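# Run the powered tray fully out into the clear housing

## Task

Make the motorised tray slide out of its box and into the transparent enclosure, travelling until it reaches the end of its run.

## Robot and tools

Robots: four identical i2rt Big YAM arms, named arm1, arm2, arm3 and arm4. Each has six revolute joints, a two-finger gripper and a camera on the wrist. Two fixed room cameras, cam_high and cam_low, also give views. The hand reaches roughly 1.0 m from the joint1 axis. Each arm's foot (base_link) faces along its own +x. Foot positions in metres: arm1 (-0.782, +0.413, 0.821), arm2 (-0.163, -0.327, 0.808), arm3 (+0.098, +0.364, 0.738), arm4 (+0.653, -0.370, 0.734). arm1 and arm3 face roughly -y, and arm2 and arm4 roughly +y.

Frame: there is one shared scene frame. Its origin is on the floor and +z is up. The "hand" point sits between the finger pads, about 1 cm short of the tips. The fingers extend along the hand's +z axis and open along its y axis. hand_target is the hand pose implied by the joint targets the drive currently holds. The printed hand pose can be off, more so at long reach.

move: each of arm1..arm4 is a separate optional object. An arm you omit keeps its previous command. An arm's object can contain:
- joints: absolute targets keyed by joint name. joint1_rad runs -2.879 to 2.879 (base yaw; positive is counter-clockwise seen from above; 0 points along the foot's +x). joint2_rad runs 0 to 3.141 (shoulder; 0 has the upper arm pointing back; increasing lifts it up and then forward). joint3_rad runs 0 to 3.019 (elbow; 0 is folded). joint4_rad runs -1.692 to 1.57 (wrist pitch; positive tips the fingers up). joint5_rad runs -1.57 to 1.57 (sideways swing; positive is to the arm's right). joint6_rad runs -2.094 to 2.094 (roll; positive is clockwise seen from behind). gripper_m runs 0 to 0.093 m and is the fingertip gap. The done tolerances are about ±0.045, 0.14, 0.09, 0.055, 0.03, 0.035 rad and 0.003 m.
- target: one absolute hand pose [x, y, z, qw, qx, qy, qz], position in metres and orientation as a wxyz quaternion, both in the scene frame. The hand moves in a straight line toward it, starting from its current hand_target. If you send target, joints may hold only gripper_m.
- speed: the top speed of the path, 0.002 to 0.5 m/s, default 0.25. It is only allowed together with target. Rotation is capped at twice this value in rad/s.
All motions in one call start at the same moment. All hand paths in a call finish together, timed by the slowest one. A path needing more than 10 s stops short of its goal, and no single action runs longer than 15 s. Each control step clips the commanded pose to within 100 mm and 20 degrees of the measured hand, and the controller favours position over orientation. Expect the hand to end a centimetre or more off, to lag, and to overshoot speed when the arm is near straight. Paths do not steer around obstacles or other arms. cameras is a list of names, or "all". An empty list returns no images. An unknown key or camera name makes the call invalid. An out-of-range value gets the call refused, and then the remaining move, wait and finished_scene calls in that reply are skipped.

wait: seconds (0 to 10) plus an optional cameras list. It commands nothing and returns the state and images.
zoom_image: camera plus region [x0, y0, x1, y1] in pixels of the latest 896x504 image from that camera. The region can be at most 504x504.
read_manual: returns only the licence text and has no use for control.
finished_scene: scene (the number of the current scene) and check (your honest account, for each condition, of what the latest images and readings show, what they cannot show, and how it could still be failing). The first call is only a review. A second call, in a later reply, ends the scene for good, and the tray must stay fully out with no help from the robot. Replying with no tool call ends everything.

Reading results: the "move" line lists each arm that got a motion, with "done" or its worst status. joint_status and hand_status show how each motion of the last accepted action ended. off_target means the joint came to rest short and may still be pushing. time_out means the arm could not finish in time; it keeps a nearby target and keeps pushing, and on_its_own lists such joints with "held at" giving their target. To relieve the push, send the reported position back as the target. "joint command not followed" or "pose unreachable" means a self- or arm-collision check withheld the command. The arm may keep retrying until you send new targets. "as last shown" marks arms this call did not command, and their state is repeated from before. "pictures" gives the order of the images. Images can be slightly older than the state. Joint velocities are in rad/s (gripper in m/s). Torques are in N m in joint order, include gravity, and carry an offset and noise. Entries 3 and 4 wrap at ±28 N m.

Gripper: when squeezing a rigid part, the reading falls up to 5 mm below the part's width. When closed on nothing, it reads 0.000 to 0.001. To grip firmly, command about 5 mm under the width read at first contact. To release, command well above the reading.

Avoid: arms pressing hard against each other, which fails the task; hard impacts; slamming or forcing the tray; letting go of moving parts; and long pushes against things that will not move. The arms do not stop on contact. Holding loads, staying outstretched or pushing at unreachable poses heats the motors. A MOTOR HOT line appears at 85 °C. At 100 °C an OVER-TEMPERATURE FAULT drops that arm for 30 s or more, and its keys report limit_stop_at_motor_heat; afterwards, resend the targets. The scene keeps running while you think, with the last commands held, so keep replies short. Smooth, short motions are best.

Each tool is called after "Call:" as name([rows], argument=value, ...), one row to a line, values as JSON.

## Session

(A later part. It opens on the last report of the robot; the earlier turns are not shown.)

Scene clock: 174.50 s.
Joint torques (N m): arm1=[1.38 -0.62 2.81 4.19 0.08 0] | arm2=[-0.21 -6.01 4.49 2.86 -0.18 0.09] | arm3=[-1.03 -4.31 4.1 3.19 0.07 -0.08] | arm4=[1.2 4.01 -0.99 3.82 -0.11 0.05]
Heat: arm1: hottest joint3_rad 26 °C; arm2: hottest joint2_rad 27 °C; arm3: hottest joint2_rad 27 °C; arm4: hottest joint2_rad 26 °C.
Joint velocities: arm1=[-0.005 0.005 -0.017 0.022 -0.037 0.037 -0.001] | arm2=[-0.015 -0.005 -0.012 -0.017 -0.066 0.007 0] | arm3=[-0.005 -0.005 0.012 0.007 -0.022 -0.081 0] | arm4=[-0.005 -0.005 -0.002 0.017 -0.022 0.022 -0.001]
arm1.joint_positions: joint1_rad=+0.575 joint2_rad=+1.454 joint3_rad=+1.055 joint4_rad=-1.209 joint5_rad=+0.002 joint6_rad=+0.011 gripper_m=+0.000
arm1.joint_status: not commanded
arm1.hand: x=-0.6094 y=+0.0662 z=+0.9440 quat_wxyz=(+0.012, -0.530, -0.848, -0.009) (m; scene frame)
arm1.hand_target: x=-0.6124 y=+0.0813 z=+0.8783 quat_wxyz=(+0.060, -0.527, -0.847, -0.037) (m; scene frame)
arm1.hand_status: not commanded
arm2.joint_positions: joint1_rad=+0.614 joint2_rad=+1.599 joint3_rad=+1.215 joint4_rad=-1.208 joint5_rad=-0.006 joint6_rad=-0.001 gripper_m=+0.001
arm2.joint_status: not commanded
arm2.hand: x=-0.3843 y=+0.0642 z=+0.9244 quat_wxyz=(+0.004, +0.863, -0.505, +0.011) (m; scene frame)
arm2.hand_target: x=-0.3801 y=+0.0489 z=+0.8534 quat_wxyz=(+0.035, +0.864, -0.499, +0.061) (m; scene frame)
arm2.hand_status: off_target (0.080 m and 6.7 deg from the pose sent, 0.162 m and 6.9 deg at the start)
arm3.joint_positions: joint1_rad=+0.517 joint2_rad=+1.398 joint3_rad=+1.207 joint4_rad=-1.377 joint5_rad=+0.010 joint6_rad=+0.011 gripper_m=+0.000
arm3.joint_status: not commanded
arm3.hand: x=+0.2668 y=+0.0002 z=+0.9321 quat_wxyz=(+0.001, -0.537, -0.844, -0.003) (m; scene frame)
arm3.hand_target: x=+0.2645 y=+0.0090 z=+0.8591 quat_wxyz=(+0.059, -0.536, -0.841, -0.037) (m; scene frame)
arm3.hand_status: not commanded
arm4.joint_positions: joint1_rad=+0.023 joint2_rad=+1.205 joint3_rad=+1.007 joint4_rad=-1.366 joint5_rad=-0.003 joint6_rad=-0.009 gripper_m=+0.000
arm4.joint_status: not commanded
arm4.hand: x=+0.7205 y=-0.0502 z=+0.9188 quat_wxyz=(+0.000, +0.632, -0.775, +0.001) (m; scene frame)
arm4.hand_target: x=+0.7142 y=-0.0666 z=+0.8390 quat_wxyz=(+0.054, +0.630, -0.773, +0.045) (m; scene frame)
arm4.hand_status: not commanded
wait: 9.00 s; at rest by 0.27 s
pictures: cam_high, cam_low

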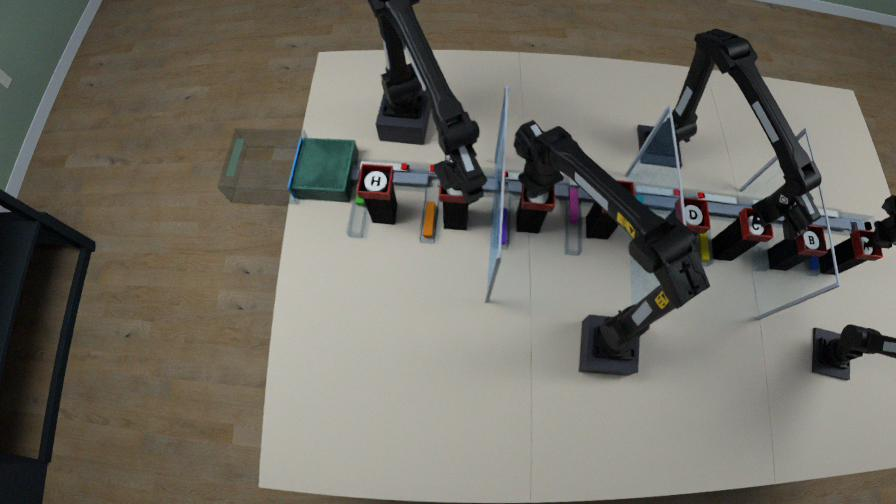

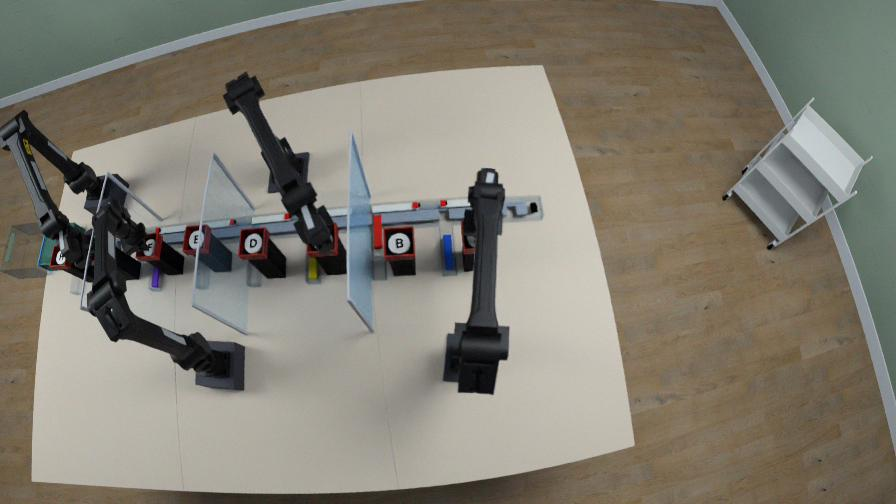

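Call:
wait(seconds=9, cameras=[])

Call:
move(arm1={"target": [-0.607, 0.069, 1.015, 0, 0.5277, 0.8494, 0], "speed": 0.4}, arm4={"target": [0.718, -0.048, 0.995, 0, 0.6307, -0.7760, 0], "speed": 0.4}, cameras=[])

Call:
move(arm1={"target": [-0.826, 0.080, 1.01, 0, 0.7513, 0.6600, 0], "speed": 0.45}, arm4={"target": [0.486, -0.037, 0.995, 0, 0.845, -0.534, 0], "speed": 0.45}, cameras=["arm1_cam_wrist", "arm4_cam_wrist"])

Call:
move(arm1={"target": [-0.826, 0.080, 0.848, -0.0461, 0.7495, 0.6584, 0.0524], "speed": 0.17}, arm4={"target": [0.487, -0.038, 0.825, 0.0373, 0.843, -0.533, 0.059], "speed": 0.17}, cameras=["arm1_cam_wrist", "arm4_cam_wrist", "cam_high", "cam_low"])

Scene clock: 183.77 s.
Joint torques (N m): arm1=[1.26 -0.67 2.81 4.21 0.08 0] | arm2=[-0.21 -6.12 4.37 2.92 -0.16 0.04] | arm3=[-0.97 -4.31 4.1 3.17 0.07 -0.09] | arm4=[1.14 4.01 -0.99 3.82 -0.11 0.06]
Heat: arm1: hottest joint3_rad 26 °C; arm2: hottest joint2_rad 27 °C; arm3: hottest joint2_rad 27 °C; arm4: hottest joint2_rad 26 °C.
Joint velocities: arm1=[-0.015 -0.015 -0.007 -0.007 0.007 -0.037 0] | arm2=[-0.005 0.015 0.002 0.002 -0.022 -0.022 -0.001] | arm3=[-0.005 -0.005 0.017 0.012 -0.022 -0.022 0] | arm4=[-0.015 -0.015 -0.012 -0.002 0.051 0.007 0.001]
arm1.joint_positions: joint1_rad=+0.575 joint2_rad=+1.454 joint3_rad=+1.055 joint4_rad=-1.209 joint5_rad=+0.002 joint6_rad=+0.011 gripper_m=+0.000
arm1.joint_status: not commanded
arm1.hand: x=-0.6094 y=+0.0662 z=+0.9440 quat_wxyz=(+0.012, -0.530, -0.848, -0.009) (m; scene frame)
arm1.hand_target: x=-0.6124 y=+0.0813 z=+0.8783 quat_wxyz=(+0.060, -0.527, -0.847, -0.037) (m; scene frame)
arm1.hand_status: not commanded
arm2.joint_positions: joint1_rad=+0.614 joint2_rad=+1.599 joint3_rad=+1.215 joint4_rad=-1.208 joint5_rad=-0.006 joint6_rad=-0.001 gripper_m=+0.001
arm2.joint_status: not commanded
arm2.hand: x=-0.3843 y=+0.0642 z=+0.9244 quat_wxyz=(+0.004, +0.863, -0.505, +0.011) (m; scene frame)
arm2.hand_target: x=-0.3801 y=+0.0489 z=+0.8534 quat_wxyz=(+0.035, +0.864, -0.499, +0.061) (m; scene frame)
arm2.hand_status: off_target (0.080 m and 6.7 deg from the pose sent, 0.162 m and 6.9 deg at the start)
arm3.joint_positions: joint1_rad=+0.517 joint2_rad=+1.398 joint3_rad=+1.207 joint4_rad=-1.377 joint5_rad=+0.010 joint6_rad=+0.011 gripper_m=+0.000
arm3.joint_status: not commanded
arm3.hand: x=+0.2668 y=+0.0002 z=+0.9321 quat_wxyz=(+0.001, -0.537, -0.844, -0.003) (m; scene frame)
arm3.hand_target: x=+0.2645 y=+0.0090 z=+0.8591 quat_wxyz=(+0.059, -0.536, -0.841, -0.037) (m; scene frame)
arm3.hand_status: not commanded
arm4.joint_positions: joint1_rad=+0.023 joint2_rad=+1.205 joint3_rad=+1.007 joint4_rad=-1.366 joint5_rad=-0.003 joint6_rad=-0.009 gripper_m=+0.000
arm4.joint_status: not commanded
arm4.hand: x=+0.7205 y=-0.0502 z=+0.9188 quat_wxyz=(+0.000, +0.632, -0.775, +0.001) (m; scene frame)
arm4.hand_target: x=+0.7142 y=-0.0666 z=+0.8390 quat_wxyz=(+0.054, +0.630, -0.773, +0.045) (m; scene frame)
arm4.hand_status: not commanded
wait: 9.00 s; at rest from the start
pictures: none
No camera images: "cameras" was empty.

Scene clock: 185.07 s.
Joint torques (N m): arm1=[0.97 -9.11 11.44 0.4 0.16 -0.02] | arm2=[0.44 -5.83 4.4 2.89 -0.15 0.05] | arm3=[-1.03 -4.25 4.11 3.18 0.08 -0.09] | arm4=[0.97 -8 16.09 -0.57 -0.17 0.05]
Heat: arm1: hottest joint3_rad 26 °C; arm2: hottest joint2_rad 27 °C; arm3: hottest joint2_rad 27 °C; arm4: hottest joint2_rad 26 °C.
move: arm1 off_target; arm4 off_target
Joint velocities: arm1=[0.005 -0.005 0.002 -0.007 -0.037 0.022 0] | arm2=[0.005 0.005 -0.002 0.017 -0.022 0.007 -0.001] | arm3=[-0.005 0.005 -0.017 -0.002 0.051 0.037 0] | arm4=[-0.005 -0.024 -0.007 -0.012 -0.022 0.051 0.001]
arm1.joint_positions: joint1_rad=+0.578 joint2_rad=+1.384 joint3_rad=+1.116 joint4_rad=-1.364 joint5_rad=+0.002 joint6_rad=+0.011 gripper_m=+0.000
arm1.joint_status: not commanded
arm1.hand: x=-0.6162 y=+0.0816 z=+0.9921 quat_wxyz=(+0.023, -0.528, -0.849, -0.015) (m; scene frame)
arm1.hand_target: x=-0.6070 y=+0.0689 z=+1.0146 quat_wxyz=(+0.000, -0.528, -0.850, +0.000) (m; scene frame)
arm1.hand_status: off_target (0.028 m and 3.1 deg from the pose sent, 0.071 m and 1.8 deg at the start)
arm2.joint_positions: joint1_rad=+0.614 joint2_rad=+1.599 joint3_rad=+1.215 joint4_rad=-1.208 joint5_rad=-0.006 joint6_rad=-0.001 gripper_m=+0.001
arm2.joint_status: not commanded
arm2.hand: x=-0.3843 y=+0.0642 z=+0.9244 quat_wxyz=(+0.004, +0.863, -0.505, +0.011) (m; scene frame)
arm2.hand_target: x=-0.3801 y=+0.0489 z=+0.8534 quat_wxyz=(+0.035, +0.864, -0.499, +0.061) (m; scene frame)
arm2.hand_status: not commanded
arm3: as last shown
arm4.joint_positions: joint1_rad=+0.023 joint2_rad=+1.196 joint3_rad=+1.120 joint4_rad=-1.558 joint5_rad=-0.003 joint6_rad=-0.009 gripper_m=+0.000
arm4.joint_status: not commanded
arm4.hand: x=+0.7174 y=-0.0636 z=+0.9649 quat_wxyz=(+0.027, +0.632, -0.775, +0.023) (m; scene frame)
arm4.hand_target: x=+0.7177 y=-0.0495 z=+0.9946 quat_wxyz=(+0.000, +0.631, -0.776, +0.000) (m; scene frame)
arm4.hand_status: off_target (0.034 m and 4.1 deg from the pose sent, 0.076 m and 0.2 deg at the start)
pictures: none
No camera images: "cameras" was empty.

Scene clock: 186.80 s.
Joint torques (N m): arm1=[0.03 -7.24 8.12 0.72 -0.11 -0.15] | arm2=[-0.21 -5.83 4.34 2.86 -0.18 0.05] | arm3=[-1.08 -4.37 4.12 3.18 0.07 -0.1] | arm4=[0.73 -7.24 16.24 0.16 0.04 0.06]
Heat: arm1: hottest joint3_rad 26 °C; arm2: hottest joint2_rad 27 °C; arm3: hottest joint2_rad 27 °C; arm4: hottest joint2_rad 26 °C.
move: arm1 done; arm4 off_target
Joint velocities: arm1=[-0.015 -0.005 -0.002 -0.002 0.022 0.007 0.001] | arm2=[-0.005 -0.005 -0.012 0.007 -0.022 0.051 0] | arm3=[-0.015 -0.005 -0.002 0.002 0.022 0.007 0.001] | arm4=[0.005 -0.024 0.007 -0.012 -0.007 -0.007 -0.001]
arm1.joint_positions: joint1_rad=-0.006 joint2_rad=+1.240 joint3_rad=+1.028 joint4_rad=-1.364 joint5_rad=-0.003 joint6_rad=+0.016 gripper_m=+0.000
arm1.joint_status: not commanded
arm1.hand: x=-0.8218 y=+0.0808 z=+1.0065 quat_wxyz=(-0.003, -0.752, -0.659, -0.004) (m; scene frame)
arm1.hand_target: x=-0.8227 y=+0.0810 z=+1.0098 quat_wxyz=(-0.007, -0.751, -0.660, -0.003) (m; scene frame)
arm1.hand_status: done (0.006 m and 0.6 deg from the pose sent, 0.211 m and 33.7 deg at the start)
arm2, arm3: as last shown
arm4.joint_positions: joint1_rad=+0.704 joint2_rad=+1.282 joint3_rad=+1.215 joint4_rad=-1.551 joint5_rad=-0.006 joint6_rad=+0.019 gripper_m=+0.000
arm4.joint_status: not commanded
arm4.hand: x=+0.4937 y=-0.0581 z=+0.9723 quat_wxyz=(+0.018, +0.847, -0.531, +0.023) (m; scene frame)
arm4.hand_target: x=+0.4834 y=-0.0389 z=+0.9950 quat_wxyz=(-0.001, +0.845, -0.535, -0.006) (m; scene frame)
arm4.hand_status: off_target (0.032 m and 3.3 deg from the pose sent, 0.235 m and 37.2 deg at the start)
pictures: arm1_cam_wrist, arm4_cam_wrist
camera_calibration:
arm1_cam_wrist: T_world_to_cam=[[-0.991156, 0.12977, -0.0277438, -0.7965], [0.0861424, 0.788211, 0.609347, -0.604635], [0.100943, 0.601568, -0.792418, 0.952884], [0, 0, 0, 1]] pos_world=[-0.833558, 0.00671746, 1.10142]
arm4_cam_wrist: T_world_to_cam=[[0.898606, 0.438735, 0.00444055, -0.423942], [0.335828, -0.694278, 0.636552, -0.820632], [0.28236, -0.570518, -0.771221, 0.701842], [0, 0, 0, 1]] pos_world=[0.458376, 0.0166645, 1.06553]

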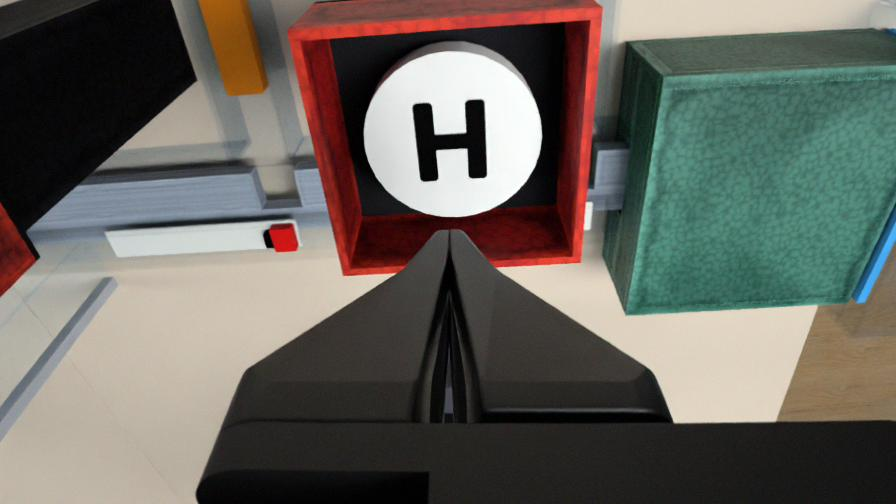

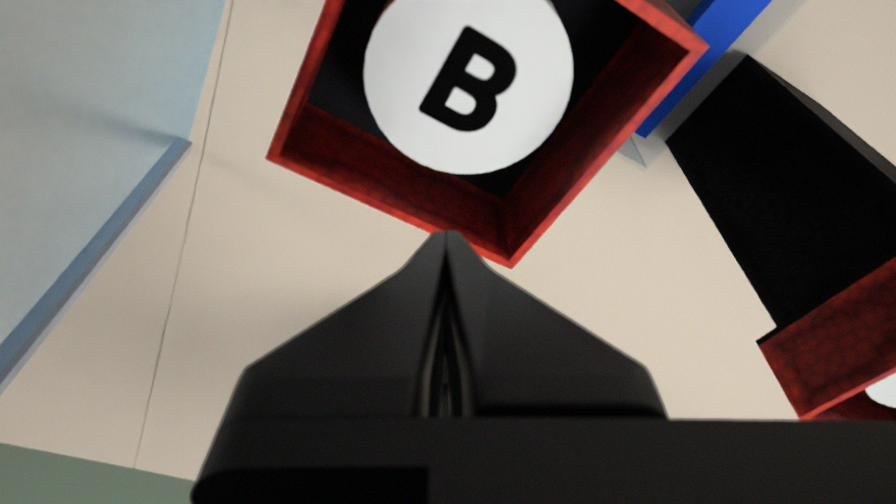

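Scene clock: 188.37 s.
Joint torques (N m): arm1=[-0.21 2.2 2.02 4.64 0.21 -0.16] | arm2=[0.26 -5.77 4.45 2.92 -0.17 0.05] | arm3=[-0.97 -4.31 4.15 3.19 0.07 -0.09] | arm4=[0.15 1.85 1.5 3.63 0.07 -0.05]
Heat: arm1: hottest joint3_rad 26 °C; arm2: hottest joint2_rad 27 °C; arm3: hottest joint2_rad 27 °C; arm4: hottest joint2_rad 26 °C.
move: arm1 off_target; arm4 off_target
Joint velocities: arm1=[0.005 -0.005 -0.007 0.002 -0.007 -0.007 0] | arm2=[-0.015 -0.015 0.002 0.002 -0.022 -0.007 0] | arm3=[-0.005 -0.005 -0.012 -0.002 -0.007 0.007 0] | arm4=[-0.005 -0.005 0.012 -0.002 0.007 -0.051 0]
arm1.joint_positions: joint1_rad=-0.007 joint2_rad=+1.338 joint3_rad=+0.900 joint4_rad=-1.150 joint5_rad=+0.000 joint6_rad=+0.014 gripper_m=+0.000
arm1.joint_status: not commanded
arm1.hand: x=-0.8232 y=+0.0738 z=+0.9289 quat_wxyz=(+0.002, -0.752, -0.659, -0.008) (m; scene frame)
arm1.hand_target: x=-0.8235 y=+0.0951 z=+0.8620 quat_wxyz=(+0.045, -0.750, -0.658, -0.053) (m; scene frame)
arm1.hand_status: off_target (0.081 m and 7.2 deg from the pose sent, 0.159 m and 7.9 deg at the start)
arm2, arm3: as last shown
arm4.joint_positions: joint1_rad=+0.704 joint2_rad=+1.337 joint3_rad=+1.097 joint4_rad=-1.352 joint5_rad=-0.006 joint6_rad=+0.019 gripper_m=+0.000
arm4.joint_status: not commanded
arm4.hand: x=+0.4860 y=-0.0430 z=+0.9084 quat_wxyz=(+0.011, +0.847, -0.531, +0.011) (m; scene frame)
arm4.hand_target: x=+0.4926 y=-0.0501 z=+0.8350 quat_wxyz=(+0.038, +0.843, -0.533, +0.060) (m; scene frame)
arm4.hand_status: off_target (0.084 m and 6.3 deg from the pose sent, 0.149 m and 4.8 deg at the start)
pictures: arm1_cam_wrist, arm4_cam_wrist, cam_high, cam_low
camera_calibration:
arm1_cam_wrist: T_world_to_cam=[[-0.991231, 0.129982, -0.0237782, -0.802931], [0.0874621, 0.78027, 0.619297, -0.559267], [0.0990507, 0.611787, -0.784797, 0.886372], [0, 0, 0, 1]] pos_world=[-0.834772, -0.00152526, 1.02288]
arm4_cam_wrist: T_world_to_cam=[[0.898662, 0.43862, 0.00438875, -0.423373], [0.343187, -0.709294, 0.615731, -0.752212], [0.273185, -0.551828, -0.787944, 0.683769], [0, 0, 0, 1]] pos_world=[0.451823, 0.0294833, 1.00379]

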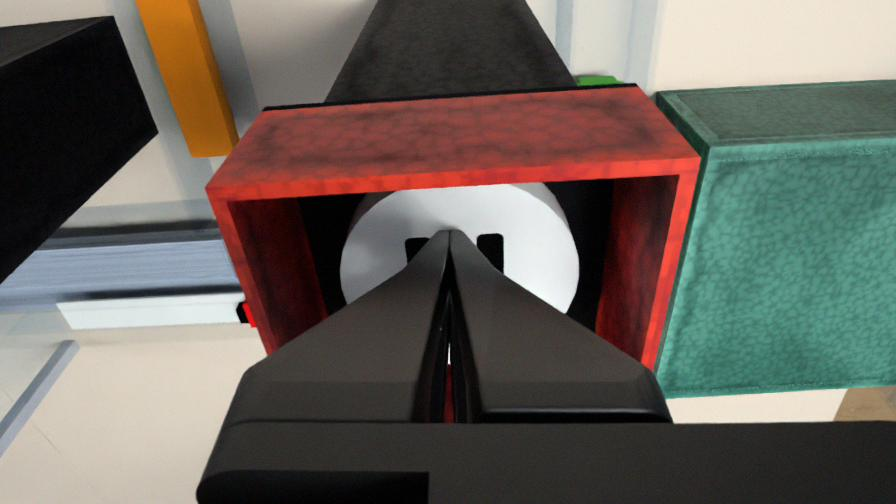

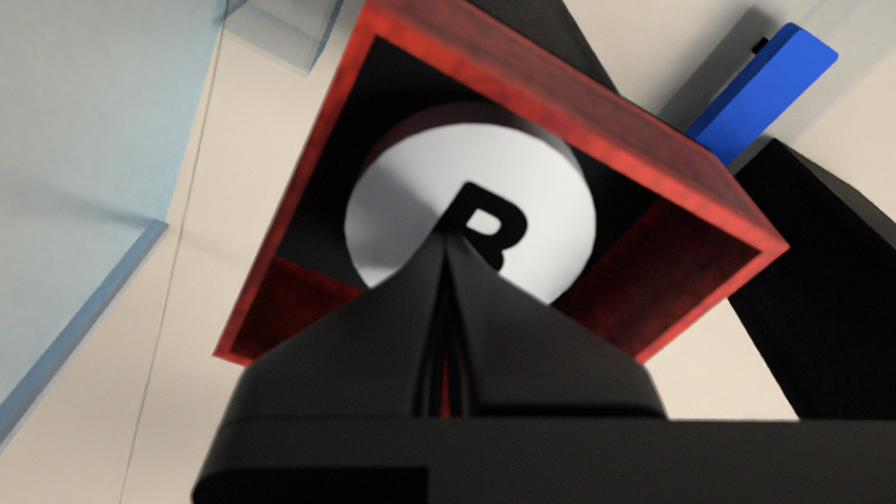

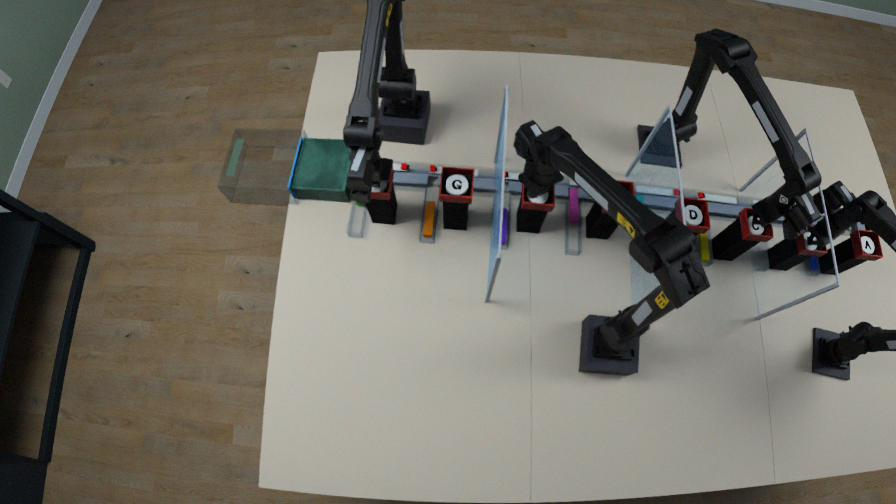

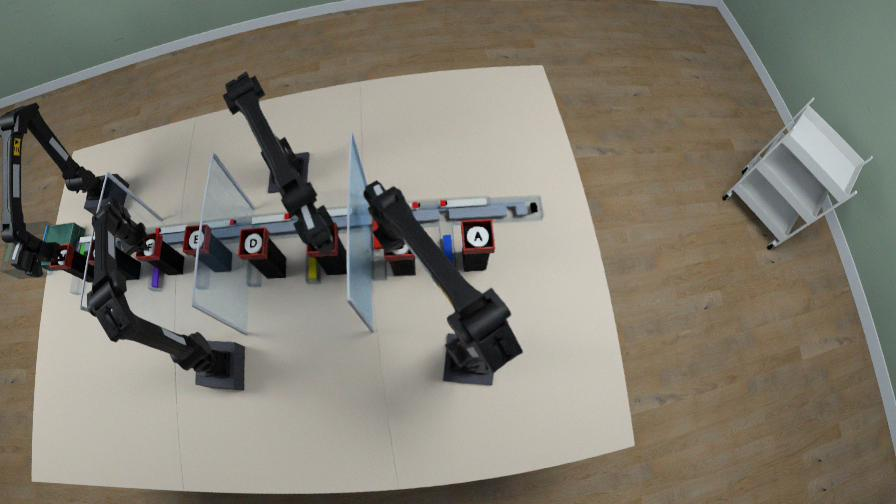

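Call:
zoom_image(camera="cam_high", region=[320, 150, 480, 250])

Call:
zoom_image(camera="cam_low", region=[360, 190, 500, 290])

Call:
wait(seconds=8, cameras=["cam_high", "cam_low", "arm4_cam_wrist"])

Call:
zoom_image(camera="cam_high", region=[320, 150, 480, 250])

Call:
zoom_image(camera="cam_low", region=[360, 190, 500, 290])

Scaled by 3.150 from the camera's 896x504 image, which has a finer 1280x720 frame.

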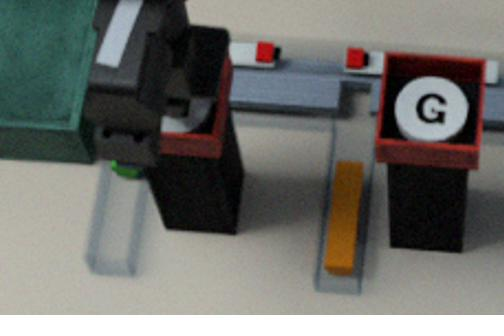

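Scaled by 3.600 from the camera's 896x504 image, which has a finer 1280x720 frame.

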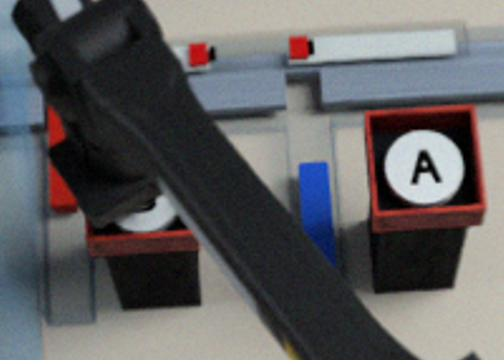

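Scene clock: 196.60 s.
Joint torques (N m): arm1=[-0.09 2.14 1.98 4.66 0.21 -0.16] | arm2=[-0.09 -6.12 4.55 3.03 -0.19 0.08] | arm3=[-1.08 -4.42 4.11 3.18 0.07 -0.08] | arm4=[0.09 1.79 1.52 3.59 0.07 -0.05]
Heat: arm1: hottest joint3_rad 26 °C; arm2: hottest joint2_rad 27 °C; arm3: hottest joint2_rad 27 °C; arm4: hottest joint2_rad 26 °C.
Joint velocities: arm1=[-0.034 0.015 -0.012 0.002 0.037 -0.007 -0.001] | arm2=[-0.005 0.005 0.032 -0.012 0.022 -0.007 -0.001] | arm3=[0.005 -0.005 0.002 -0.002 -0.037 -0.066 0.001] | arm4=[0.005 -0.015 -0.007 -0.012 0.081 -0.066 -0.001]
arm1.joint_positions: joint1_rad=-0.007 joint2_rad=+1.338 joint3_rad=+0.900 joint4_rad=-1.150 joint5_rad=+0.000 joint6_rad=+0.014 gripper_m=+0.000
arm1.joint_status: not commanded
arm1.hand: x=-0.8232 y=+0.0738 z=+0.9289 quat_wxyz=(+0.002, -0.752, -0.659, -0.008) (m; scene frame)
arm1.hand_target: x=-0.8235 y=+0.0951 z=+0.8620 quat_wxyz=(+0.045, -0.750, -0.658, -0.054) (m; scene frame)
arm1.hand_status: off_target (0.081 m and 7.2 deg from the pose sent, 0.159 m and 7.9 deg at the start)
arm2.joint_positions: joint1_rad=+0.614 joint2_rad=+1.599 joint3_rad=+1.215 joint4_rad=-1.208 joint5_rad=-0.006 joint6_rad=-0.001 gripper_m=+0.001
arm2.joint_status: not commanded
arm2.hand: x=-0.3843 y=+0.0642 z=+0.9244 quat_wxyz=(+0.004, +0.863, -0.505, +0.011) (m; scene frame)
arm2.hand_target: x=-0.3801 y=+0.0489 z=+0.8534 quat_wxyz=(+0.035, +0.864, -0.499, +0.061) (m; scene frame)
arm2.hand_status: not commanded
arm3.joint_positions: joint1_rad=+0.517 joint2_rad=+1.398 joint3_rad=+1.207 joint4_rad=-1.377 joint5_rad=+0.010 joint6_rad=+0.011 gripper_m=+0.000
arm3.joint_status: not commanded
arm3.hand: x=+0.2668 y=+0.0002 z=+0.9321 quat_wxyz=(+0.001, -0.537, -0.844, -0.003) (m; scene frame)
arm3.hand_target: x=+0.2645 y=+0.0090 z=+0.8591 quat_wxyz=(+0.059, -0.536, -0.841, -0.037) (m; scene frame)
arm3.hand_status: not commanded
arm4.joint_positions: joint1_rad=+0.704 joint2_rad=+1.337 joint3_rad=+1.096 joint4_rad=-1.351 joint5_rad=-0.006 joint6_rad=+0.019 gripper_m=+0.000
arm4.joint_status: not commanded
arm4.hand: x=+0.4860 y=-0.0431 z=+0.9082 quat_wxyz=(+0.011, +0.847, -0.531, +0.011) (m; scene frame)
arm4.hand_target: x=+0.4926 y=-0.0501 z=+0.8348 quat_wxyz=(+0.038, +0.843, -0.533, +0.060) (m; scene frame)
arm4.hand_status: off_target (0.083 m and 6.3 deg from the pose sent, 0.149 m and 4.8 deg at the start)
wait: 8.00 s; at rest by 0.03 s
pictures: arm4_cam_wrist, cam_high, cam_low
camera_calibration:
arm4_cam_wrist: T_world_to_cam=[[0.898662, 0.43862, 0.00438875, -0.423373], [0.343187, -0.709294, 0.615731, -0.752153], [0.273185, -0.551828, -0.787944, 0.683636], [0, 0, 0, 1]] pos_world=[0.451839, 0.0294511, 1.00365]

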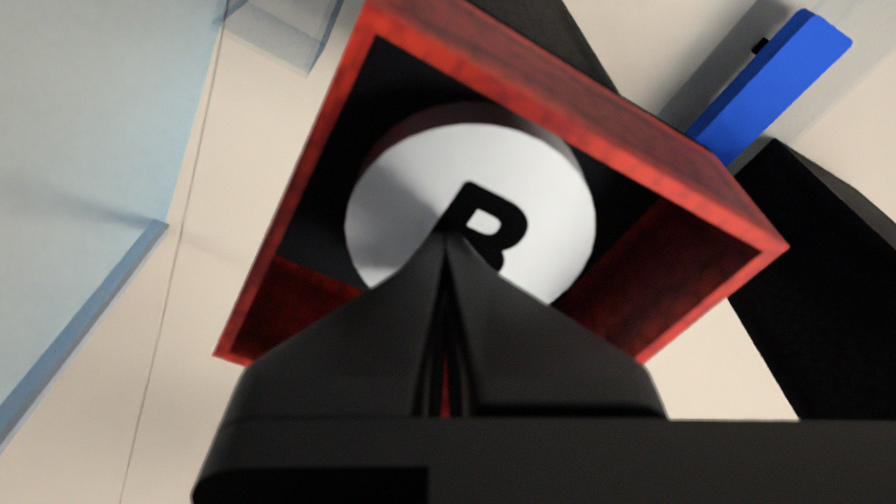

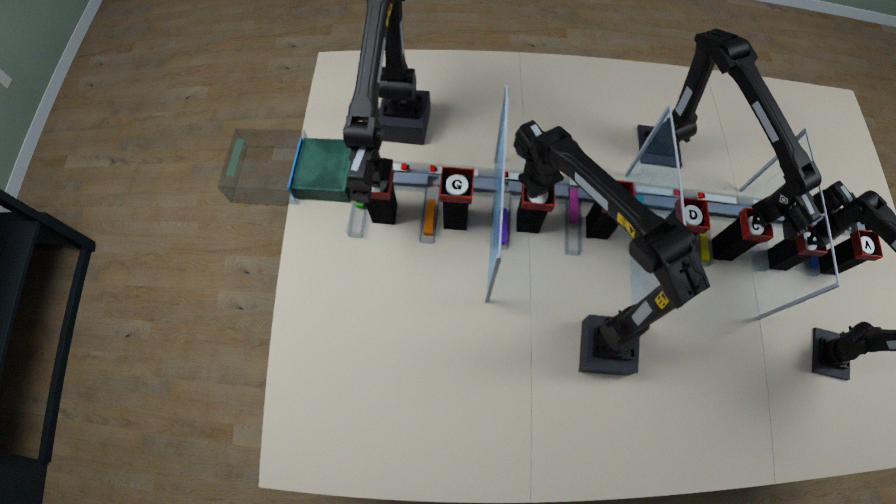

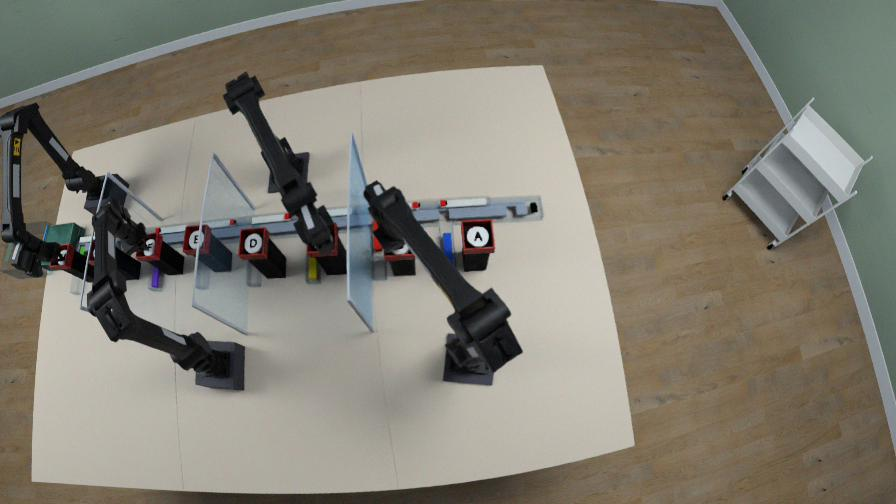

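Scaled by 3.150 from the camera's 896x504 image, which has a finer 1280x720 frame.

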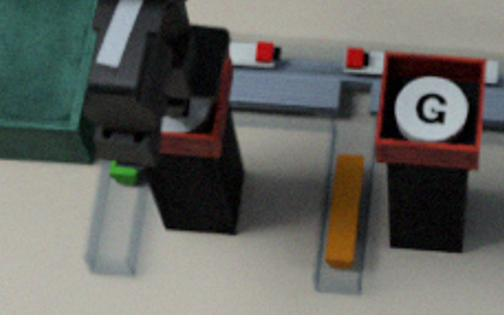

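Scaled by 3.600 from the camera's 896x504 image, which has a finer 1280x720 frame.

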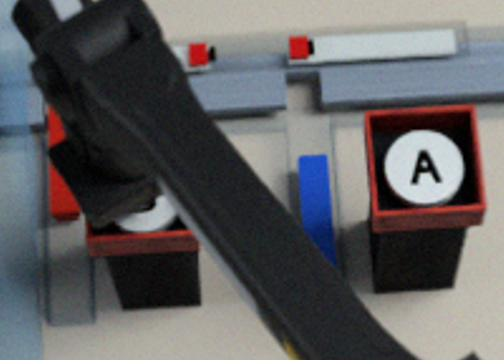

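Call:
wait(seconds=1, cameras=["cam_high", "cam_low"])

Call:
zoom_image(camera="cam_high", region=[320, 150, 480, 250])

Call:
zoom_image(camera="cam_low", region=[360, 190, 500, 290])

Scene clock: 198.47 s.
Joint torques (N m): arm1=[-0.32 2.2 1.94 4.67 0.21 -0.16] | arm2=[-0.15 -6.24 4.45 2.91 -0.16 0.07] | arm3=[-0.97 -4.37 4.11 3.17 0.08 -0.08] | arm4=[0.09 1.79 1.52 3.59 0.06 -0.05]
Heat: arm1: hottest joint3_rad 26 °C; arm2: hottest joint2_rad 27 °C; arm3: hottest joint2_rad 27 °C; arm4: hottest joint2_rad 26 °C.
Joint velocities: arm1=[-0.015 -0.005 0.002 0.002 0.007 0.022 -0.001] | arm2=[-0.005 0.005 -0.017 0.012 -0.051 -0.051 0.002] | arm3=[-0.005 0.005 -0.022 -0.007 -0.022 0.022 0.001] | arm4=[-0.015 -0.024 -0.002 0.007 -0.022 0.007 0]
arm1.joint_positions: joint1_rad=-0.007 joint2_rad=+1.338 joint3_rad=+0.900 joint4_rad=-1.150 joint5_rad=+0.001 joint6_rad=+0.014 gripper_m=+0.000
arm1.joint_status: not commanded
arm1.hand: x=-0.8233 y=+0.0738 z=+0.9289 quat_wxyz=(+0.003, -0.752, -0.659, -0.008) (m; scene frame)
arm1.hand_target: x=-0.8236 y=+0.0951 z=+0.8620 quat_wxyz=(+0.046, -0.750, -0.658, -0.053) (m; scene frame)
arm1.hand_status: off_target (0.081 m and 7.2 deg from the pose sent, 0.159 m and 7.9 deg at the start)
arm2.joint_positions: joint1_rad=+0.614 joint2_rad=+1.599 joint3_rad=+1.215 joint4_rad=-1.208 joint5_rad=-0.006 joint6_rad=-0.001 gripper_m=+0.001
arm2.joint_status: not commanded
arm2.hand: x=-0.3843 y=+0.0642 z=+0.9244 quat_wxyz=(+0.004, +0.863, -0.505, +0.011) (m; scene frame)
arm2.hand_target: x=-0.3801 y=+0.0489 z=+0.8534 quat_wxyz=(+0.035, +0.864, -0.499, +0.061) (m; scene frame)
arm2.hand_status: not commanded
arm3.joint_positions: joint1_rad=+0.517 joint2_rad=+1.398 joint3_rad=+1.207 joint4_rad=-1.377 joint5_rad=+0.010 joint6_rad=+0.011 gripper_m=+0.000
arm3.joint_status: not commanded
arm3.hand: x=+0.2668 y=+0.0002 z=+0.9321 quat_wxyz=(+0.001, -0.537, -0.844, -0.003) (m; scene frame)
arm3.hand_target: x=+0.2645 y=+0.0090 z=+0.8591 quat_wxyz=(+0.059, -0.536, -0.841, -0.037) (m; scene frame)
arm3.hand_status: not commanded
arm4.joint_positions: joint1_rad=+0.704 joint2_rad=+1.337 joint3_rad=+1.096 joint4_rad=-1.351 joint5_rad=-0.006 joint6_rad=+0.019 gripper_m=+0.000
arm4.joint_status: not commanded
arm4.hand: x=+0.4860 y=-0.0431 z=+0.9082 quat_wxyz=(+0.011, +0.847, -0.531, +0.011) (m; scene frame)
arm4.hand_target: x=+0.4926 y=-0.0501 z=+0.8348 quat_wxyz=(+0.038, +0.843, -0.533, +0.060) (m; scene frame)
arm4.hand_status: off_target (0.083 m and 6.3 deg from the pose sent, 0.149 m and 4.8 deg at the start)
wait: 1.00 s; at rest from the start
pictures: cam_high, cam_low

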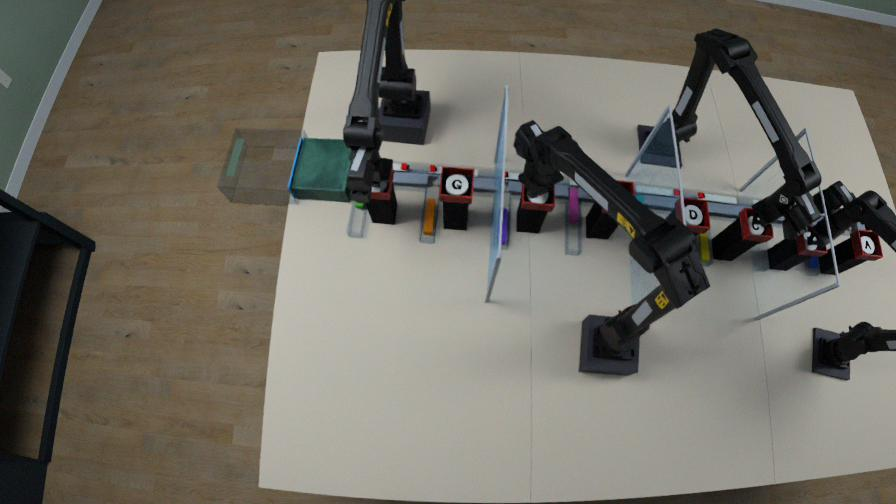

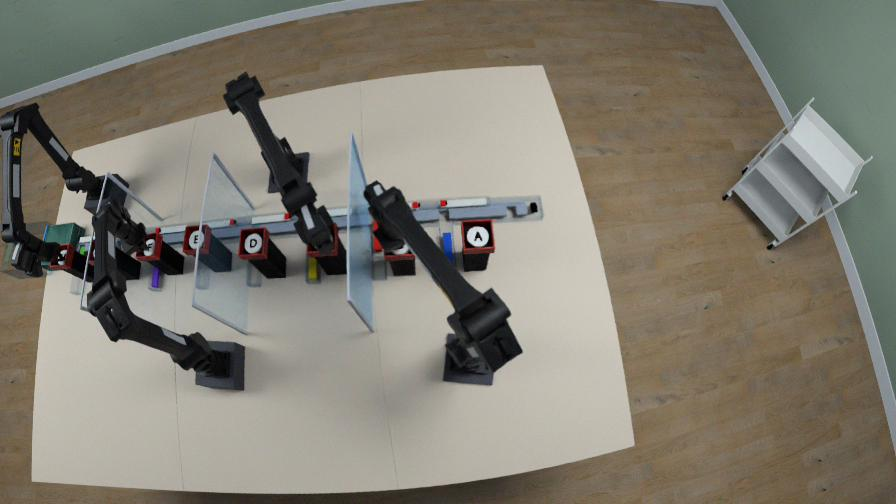

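Scaled by 3.150 from the camera's 896x504 image, which has a finer 1280x720 frame.

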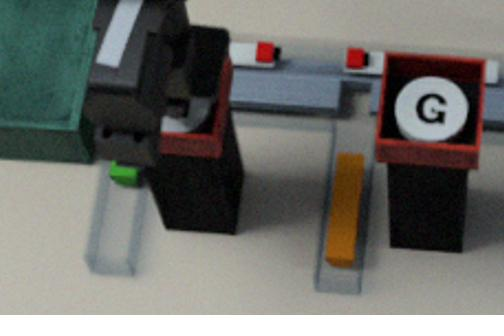

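Scaled by 3.600 from the camera's 896x504 image, which has a finer 1280x720 frame.

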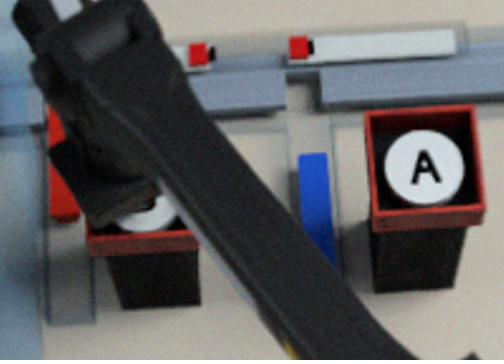

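Call:
wait(seconds=3.5, cameras=["cam_high", "cam_low"])

Call:
zoom_image(camera="cam_low", region=[360, 200, 460, 300])

Call:
zoom_image(camera="cam_high", region=[340, 160, 440, 250])

Scene clock: 202.37 s.
Joint torques (N m): arm1=[-0.26 2.26 1.98 4.64 0.19 -0.15] | arm2=[0.32 -6.01 4.42 2.97 -0.17 0.1] | arm3=[-0.97 -4.37 4.12 3.19 0.07 -0.08] | arm4=[0.15 1.85 1.52 3.6 0.07 -0.05]
Heat: arm1: hottest joint3_rad 26 °C; arm2: hottest joint2_rad 27 °C; arm3: hottest joint2_rad 27 °C; arm4: hottest joint2_rad 26 °C.
Joint velocities: arm1=[0.005 -0.005 -0.007 -0.002 -0.022 -0.037 0] | arm2=[0.005 0.005 -0.007 -0.007 -0.007 0.022 0] | arm3=[-0.015 -0.005 -0.002 0.017 -0.007 -0.051 0] | arm4=[-0.015 0.005 -0.002 0.007 0.037 -0.11 0]
arm1.joint_positions: joint1_rad=-0.007 joint2_rad=+1.338 joint3_rad=+0.900 joint4_rad=-1.150 joint5_rad=+0.001 joint6_rad=+0.014 gripper_m=+0.000
arm1.joint_status: not commanded
arm1.hand: x=-0.8233 y=+0.0738 z=+0.9289 quat_wxyz=(+0.003, -0.752, -0.659, -0.008) (m; scene frame)
arm1.hand_target: x=-0.8236 y=+0.0951 z=+0.8620 quat_wxyz=(+0.046, -0.750, -0.658, -0.053) (m; scene frame)
arm1.hand_status: off_target (0.081 m and 7.2 deg from the pose sent, 0.159 m and 7.9 deg at the start)
arm2.joint_positions: joint1_rad=+0.614 joint2_rad=+1.599 joint3_rad=+1.215 joint4_rad=-1.208 joint5_rad=-0.006 joint6_rad=-0.001 gripper_m=+0.001
arm2.joint_status: not commanded
arm2.hand: x=-0.3843 y=+0.0642 z=+0.9244 quat_wxyz=(+0.004, +0.863, -0.505, +0.011) (m; scene frame)
arm2.hand_target: x=-0.3801 y=+0.0489 z=+0.8534 quat_wxyz=(+0.035, +0.864, -0.499, +0.061) (m; scene frame)
arm2.hand_status: not commanded
arm3.joint_positions: joint1_rad=+0.517 joint2_rad=+1.398 joint3_rad=+1.207 joint4_rad=-1.377 joint5_rad=+0.010 joint6_rad=+0.011 gripper_m=+0.000
arm3.joint_status: not commanded
arm3.hand: x=+0.2668 y=+0.0002 z=+0.9321 quat_wxyz=(+0.001, -0.537, -0.844, -0.003) (m; scene frame)
arm3.hand_target: x=+0.2645 y=+0.0090 z=+0.8591 quat_wxyz=(+0.059, -0.536, -0.841, -0.037) (m; scene frame)
arm3.hand_status: not commanded
arm4.joint_positions: joint1_rad=+0.704 joint2_rad=+1.337 joint3_rad=+1.096 joint4_rad=-1.351 joint5_rad=-0.006 joint6_rad=+0.019 gripper_m=+0.000
arm4.joint_status: not commanded
arm4.hand: x=+0.4860 y=-0.0431 z=+0.9082 quat_wxyz=(+0.011, +0.847, -0.531, +0.011) (m; scene frame)
arm4.hand_target: x=+0.4926 y=-0.0501 z=+0.8348 quat_wxyz=(+0.038, +0.843, -0.533, +0.060) (m; scene frame)
arm4.hand_status: off_target (0.083 m and 6.3 deg from the pose sent, 0.149 m and 4.8 deg at the start)
wait: 3.50 s; at rest from the start
pictures: cam_high, cam_low

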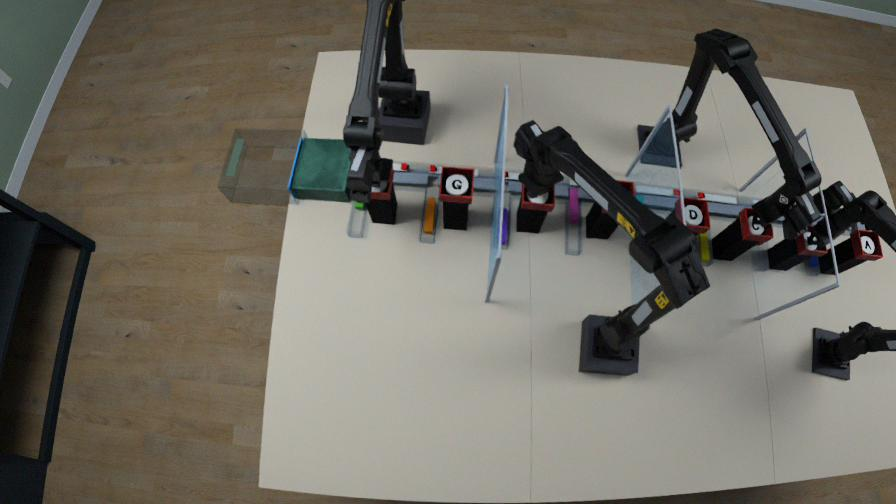

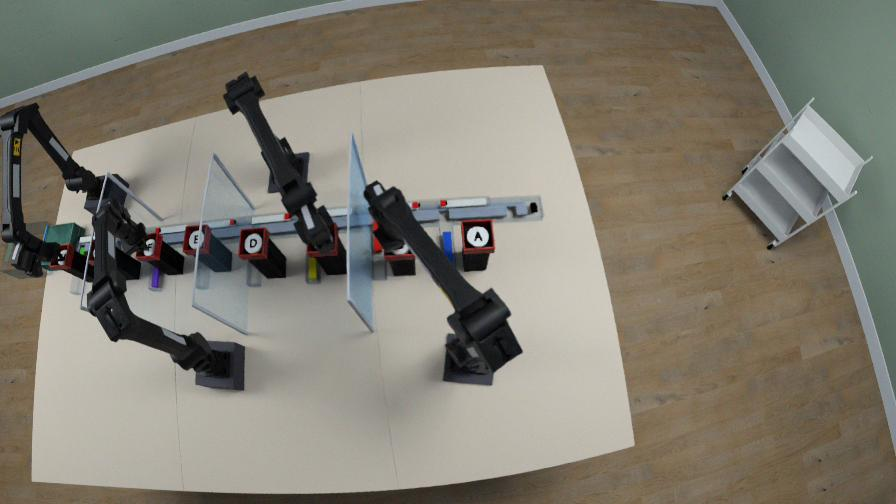

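Scaled by 5.040 from the camera's 896x504 image, which has a finer 1280x720 frame.

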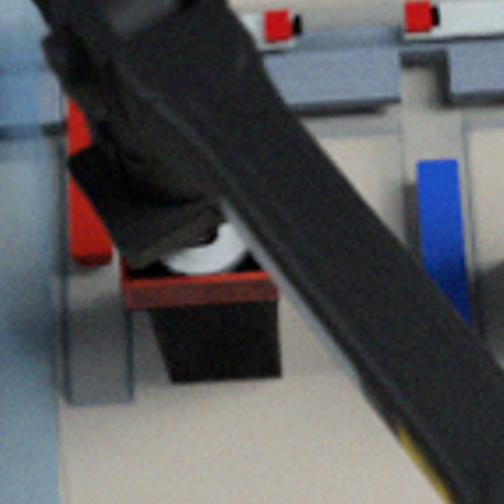

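Scaled by 5.040 from the camera's 896x504 image, which has a finer 1280x720 frame.

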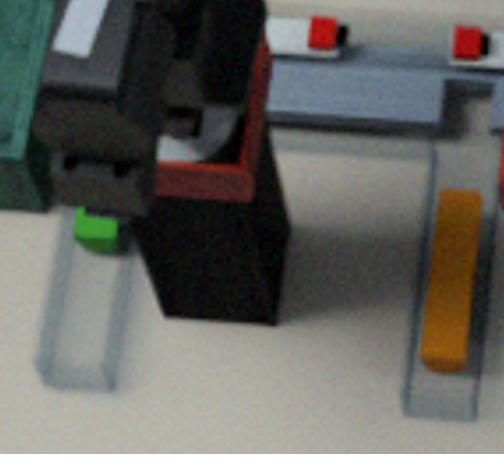

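Call:
wait(seconds=1.8, cameras=["cam_high", "cam_low"])

Call:
zoom_image(camera="cam_low", region=[360, 200, 460, 300])

Call:
zoom_image(camera="cam_high", region=[340, 160, 440, 250])

Scene clock: 205.33 s.
Joint torques (N m): arm1=[-0.26 2.26 1.98 4.63 0.2 -0.17] | arm2=[-0.26 -6.3 4.48 3.06 -0.16 0.09] | arm3=[-0.91 -4.31 4.11 3.18 0.08 -0.09] | arm4=[0.09 1.79 1.52 3.6 0.07 -0.05]
Heat: arm1: hottest joint3_rad 26 °C; arm2: hottest joint2_rad 27 °C; arm3: hottest joint2_rad 27 °C; arm4: hottest joint2_rad 26 °C.
Joint velocities: arm1=[0.005 -0.005 0.002 0.022 0.007 0.007 0.001] | arm2=[-0.005 -0.024 0.012 -0.017 -0.007 -0.022 0] | arm3=[-0.005 -0.005 0.002 -0.002 0.051 0.051 0] | arm4=[0.005 -0.005 -0.002 -0.007 -0.022 0.007 0]
arm1.joint_positions: joint1_rad=-0.007 joint2_rad=+1.338 joint3_rad=+0.900 joint4_rad=-1.150 joint5_rad=+0.001 joint6_rad=+0.014 gripper_m=+0.000
arm1.joint_status: not commanded
arm1.hand: x=-0.8233 y=+0.0738 z=+0.9289 quat_wxyz=(+0.003, -0.752, -0.659, -0.008) (m; scene frame)
arm1.hand_target: x=-0.8236 y=+0.0951 z=+0.8620 quat_wxyz=(+0.046, -0.750, -0.658, -0.053) (m; scene frame)
arm1.hand_status: off_target (0.081 m and 7.2 deg from the pose sent, 0.159 m and 7.9 deg at the start)
arm2.joint_positions: joint1_rad=+0.614 joint2_rad=+1.599 joint3_rad=+1.215 joint4_rad=-1.208 joint5_rad=-0.006 joint6_rad=-0.001 gripper_m=+0.001
arm2.joint_status: not commanded
arm2.hand: x=-0.3843 y=+0.0642 z=+0.9244 quat_wxyz=(+0.004, +0.863, -0.505, +0.011) (m; scene frame)
arm2.hand_target: x=-0.3801 y=+0.0489 z=+0.8534 quat_wxyz=(+0.035, +0.864, -0.499, +0.061) (m; scene frame)
arm2.hand_status: not commanded
arm3.joint_positions: joint1_rad=+0.517 joint2_rad=+1.398 joint3_rad=+1.207 joint4_rad=-1.377 joint5_rad=+0.010 joint6_rad=+0.011 gripper_m=+0.000
arm3.joint_status: not commanded
arm3.hand: x=+0.2668 y=+0.0002 z=+0.9321 quat_wxyz=(+0.001, -0.537, -0.844, -0.003) (m; scene frame)
arm3.hand_target: x=+0.2645 y=+0.0090 z=+0.8591 quat_wxyz=(+0.059, -0.536, -0.841, -0.037) (m; scene frame)
arm3.hand_status: not commanded
arm4.joint_positions: joint1_rad=+0.704 joint2_rad=+1.337 joint3_rad=+1.096 joint4_rad=-1.351 joint5_rad=-0.006 joint6_rad=+0.019 gripper_m=+0.000
arm4.joint_status: not commanded
arm4.hand: x=+0.4860 y=-0.0431 z=+0.9082 quat_wxyz=(+0.011, +0.847, -0.531, +0.011) (m; scene frame)
arm4.hand_target: x=+0.4926 y=-0.0501 z=+0.8348 quat_wxyz=(+0.038, +0.843, -0.533, +0.060) (m; scene frame)
arm4.hand_status: off_target (0.083 m and 6.3 deg from the pose sent, 0.149 m and 4.8 deg at the start)
wait: 1.80 s; at rest from the start
pictures: cam_high, cam_low

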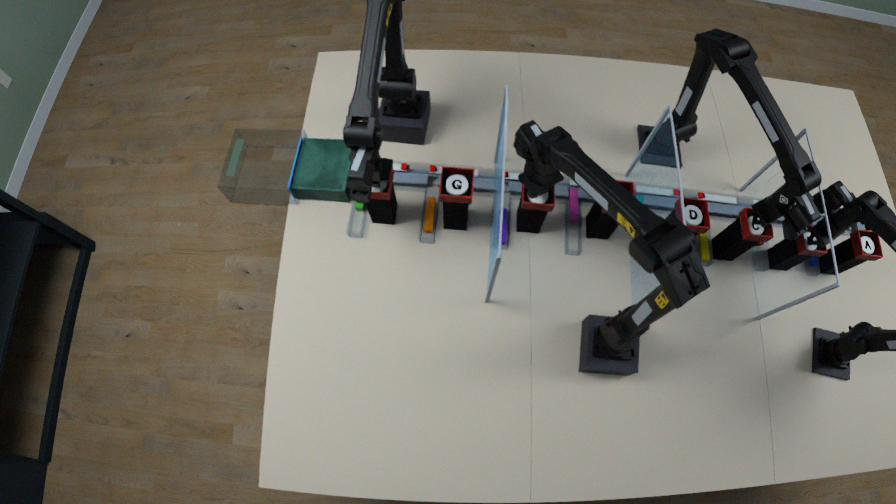

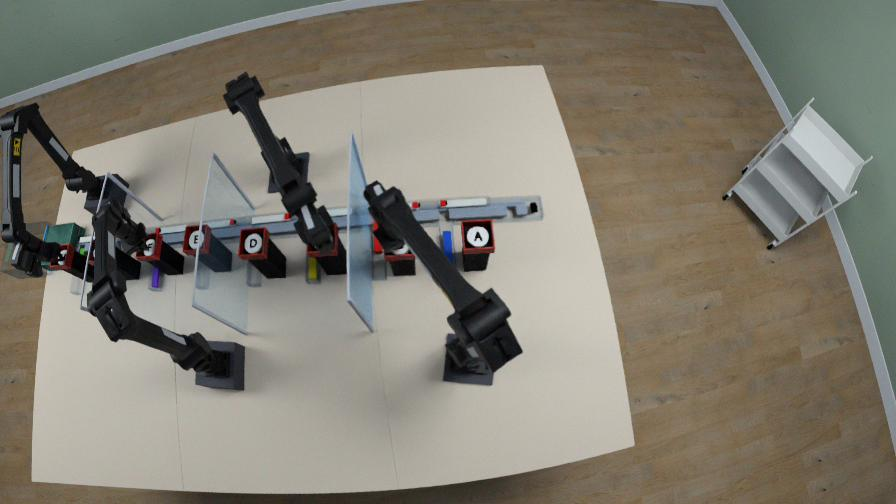

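Scaled by 5.040 from the camera's 896x504 image, which has a finer 1280x720 frame.

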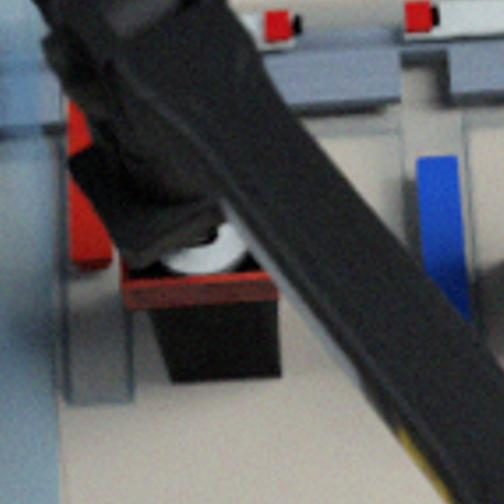

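Scaled by 5.040 from the camera's 896x504 image, which has a finer 1280x720 frame.

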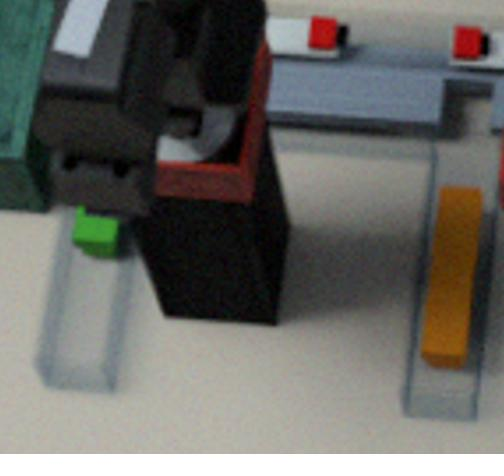

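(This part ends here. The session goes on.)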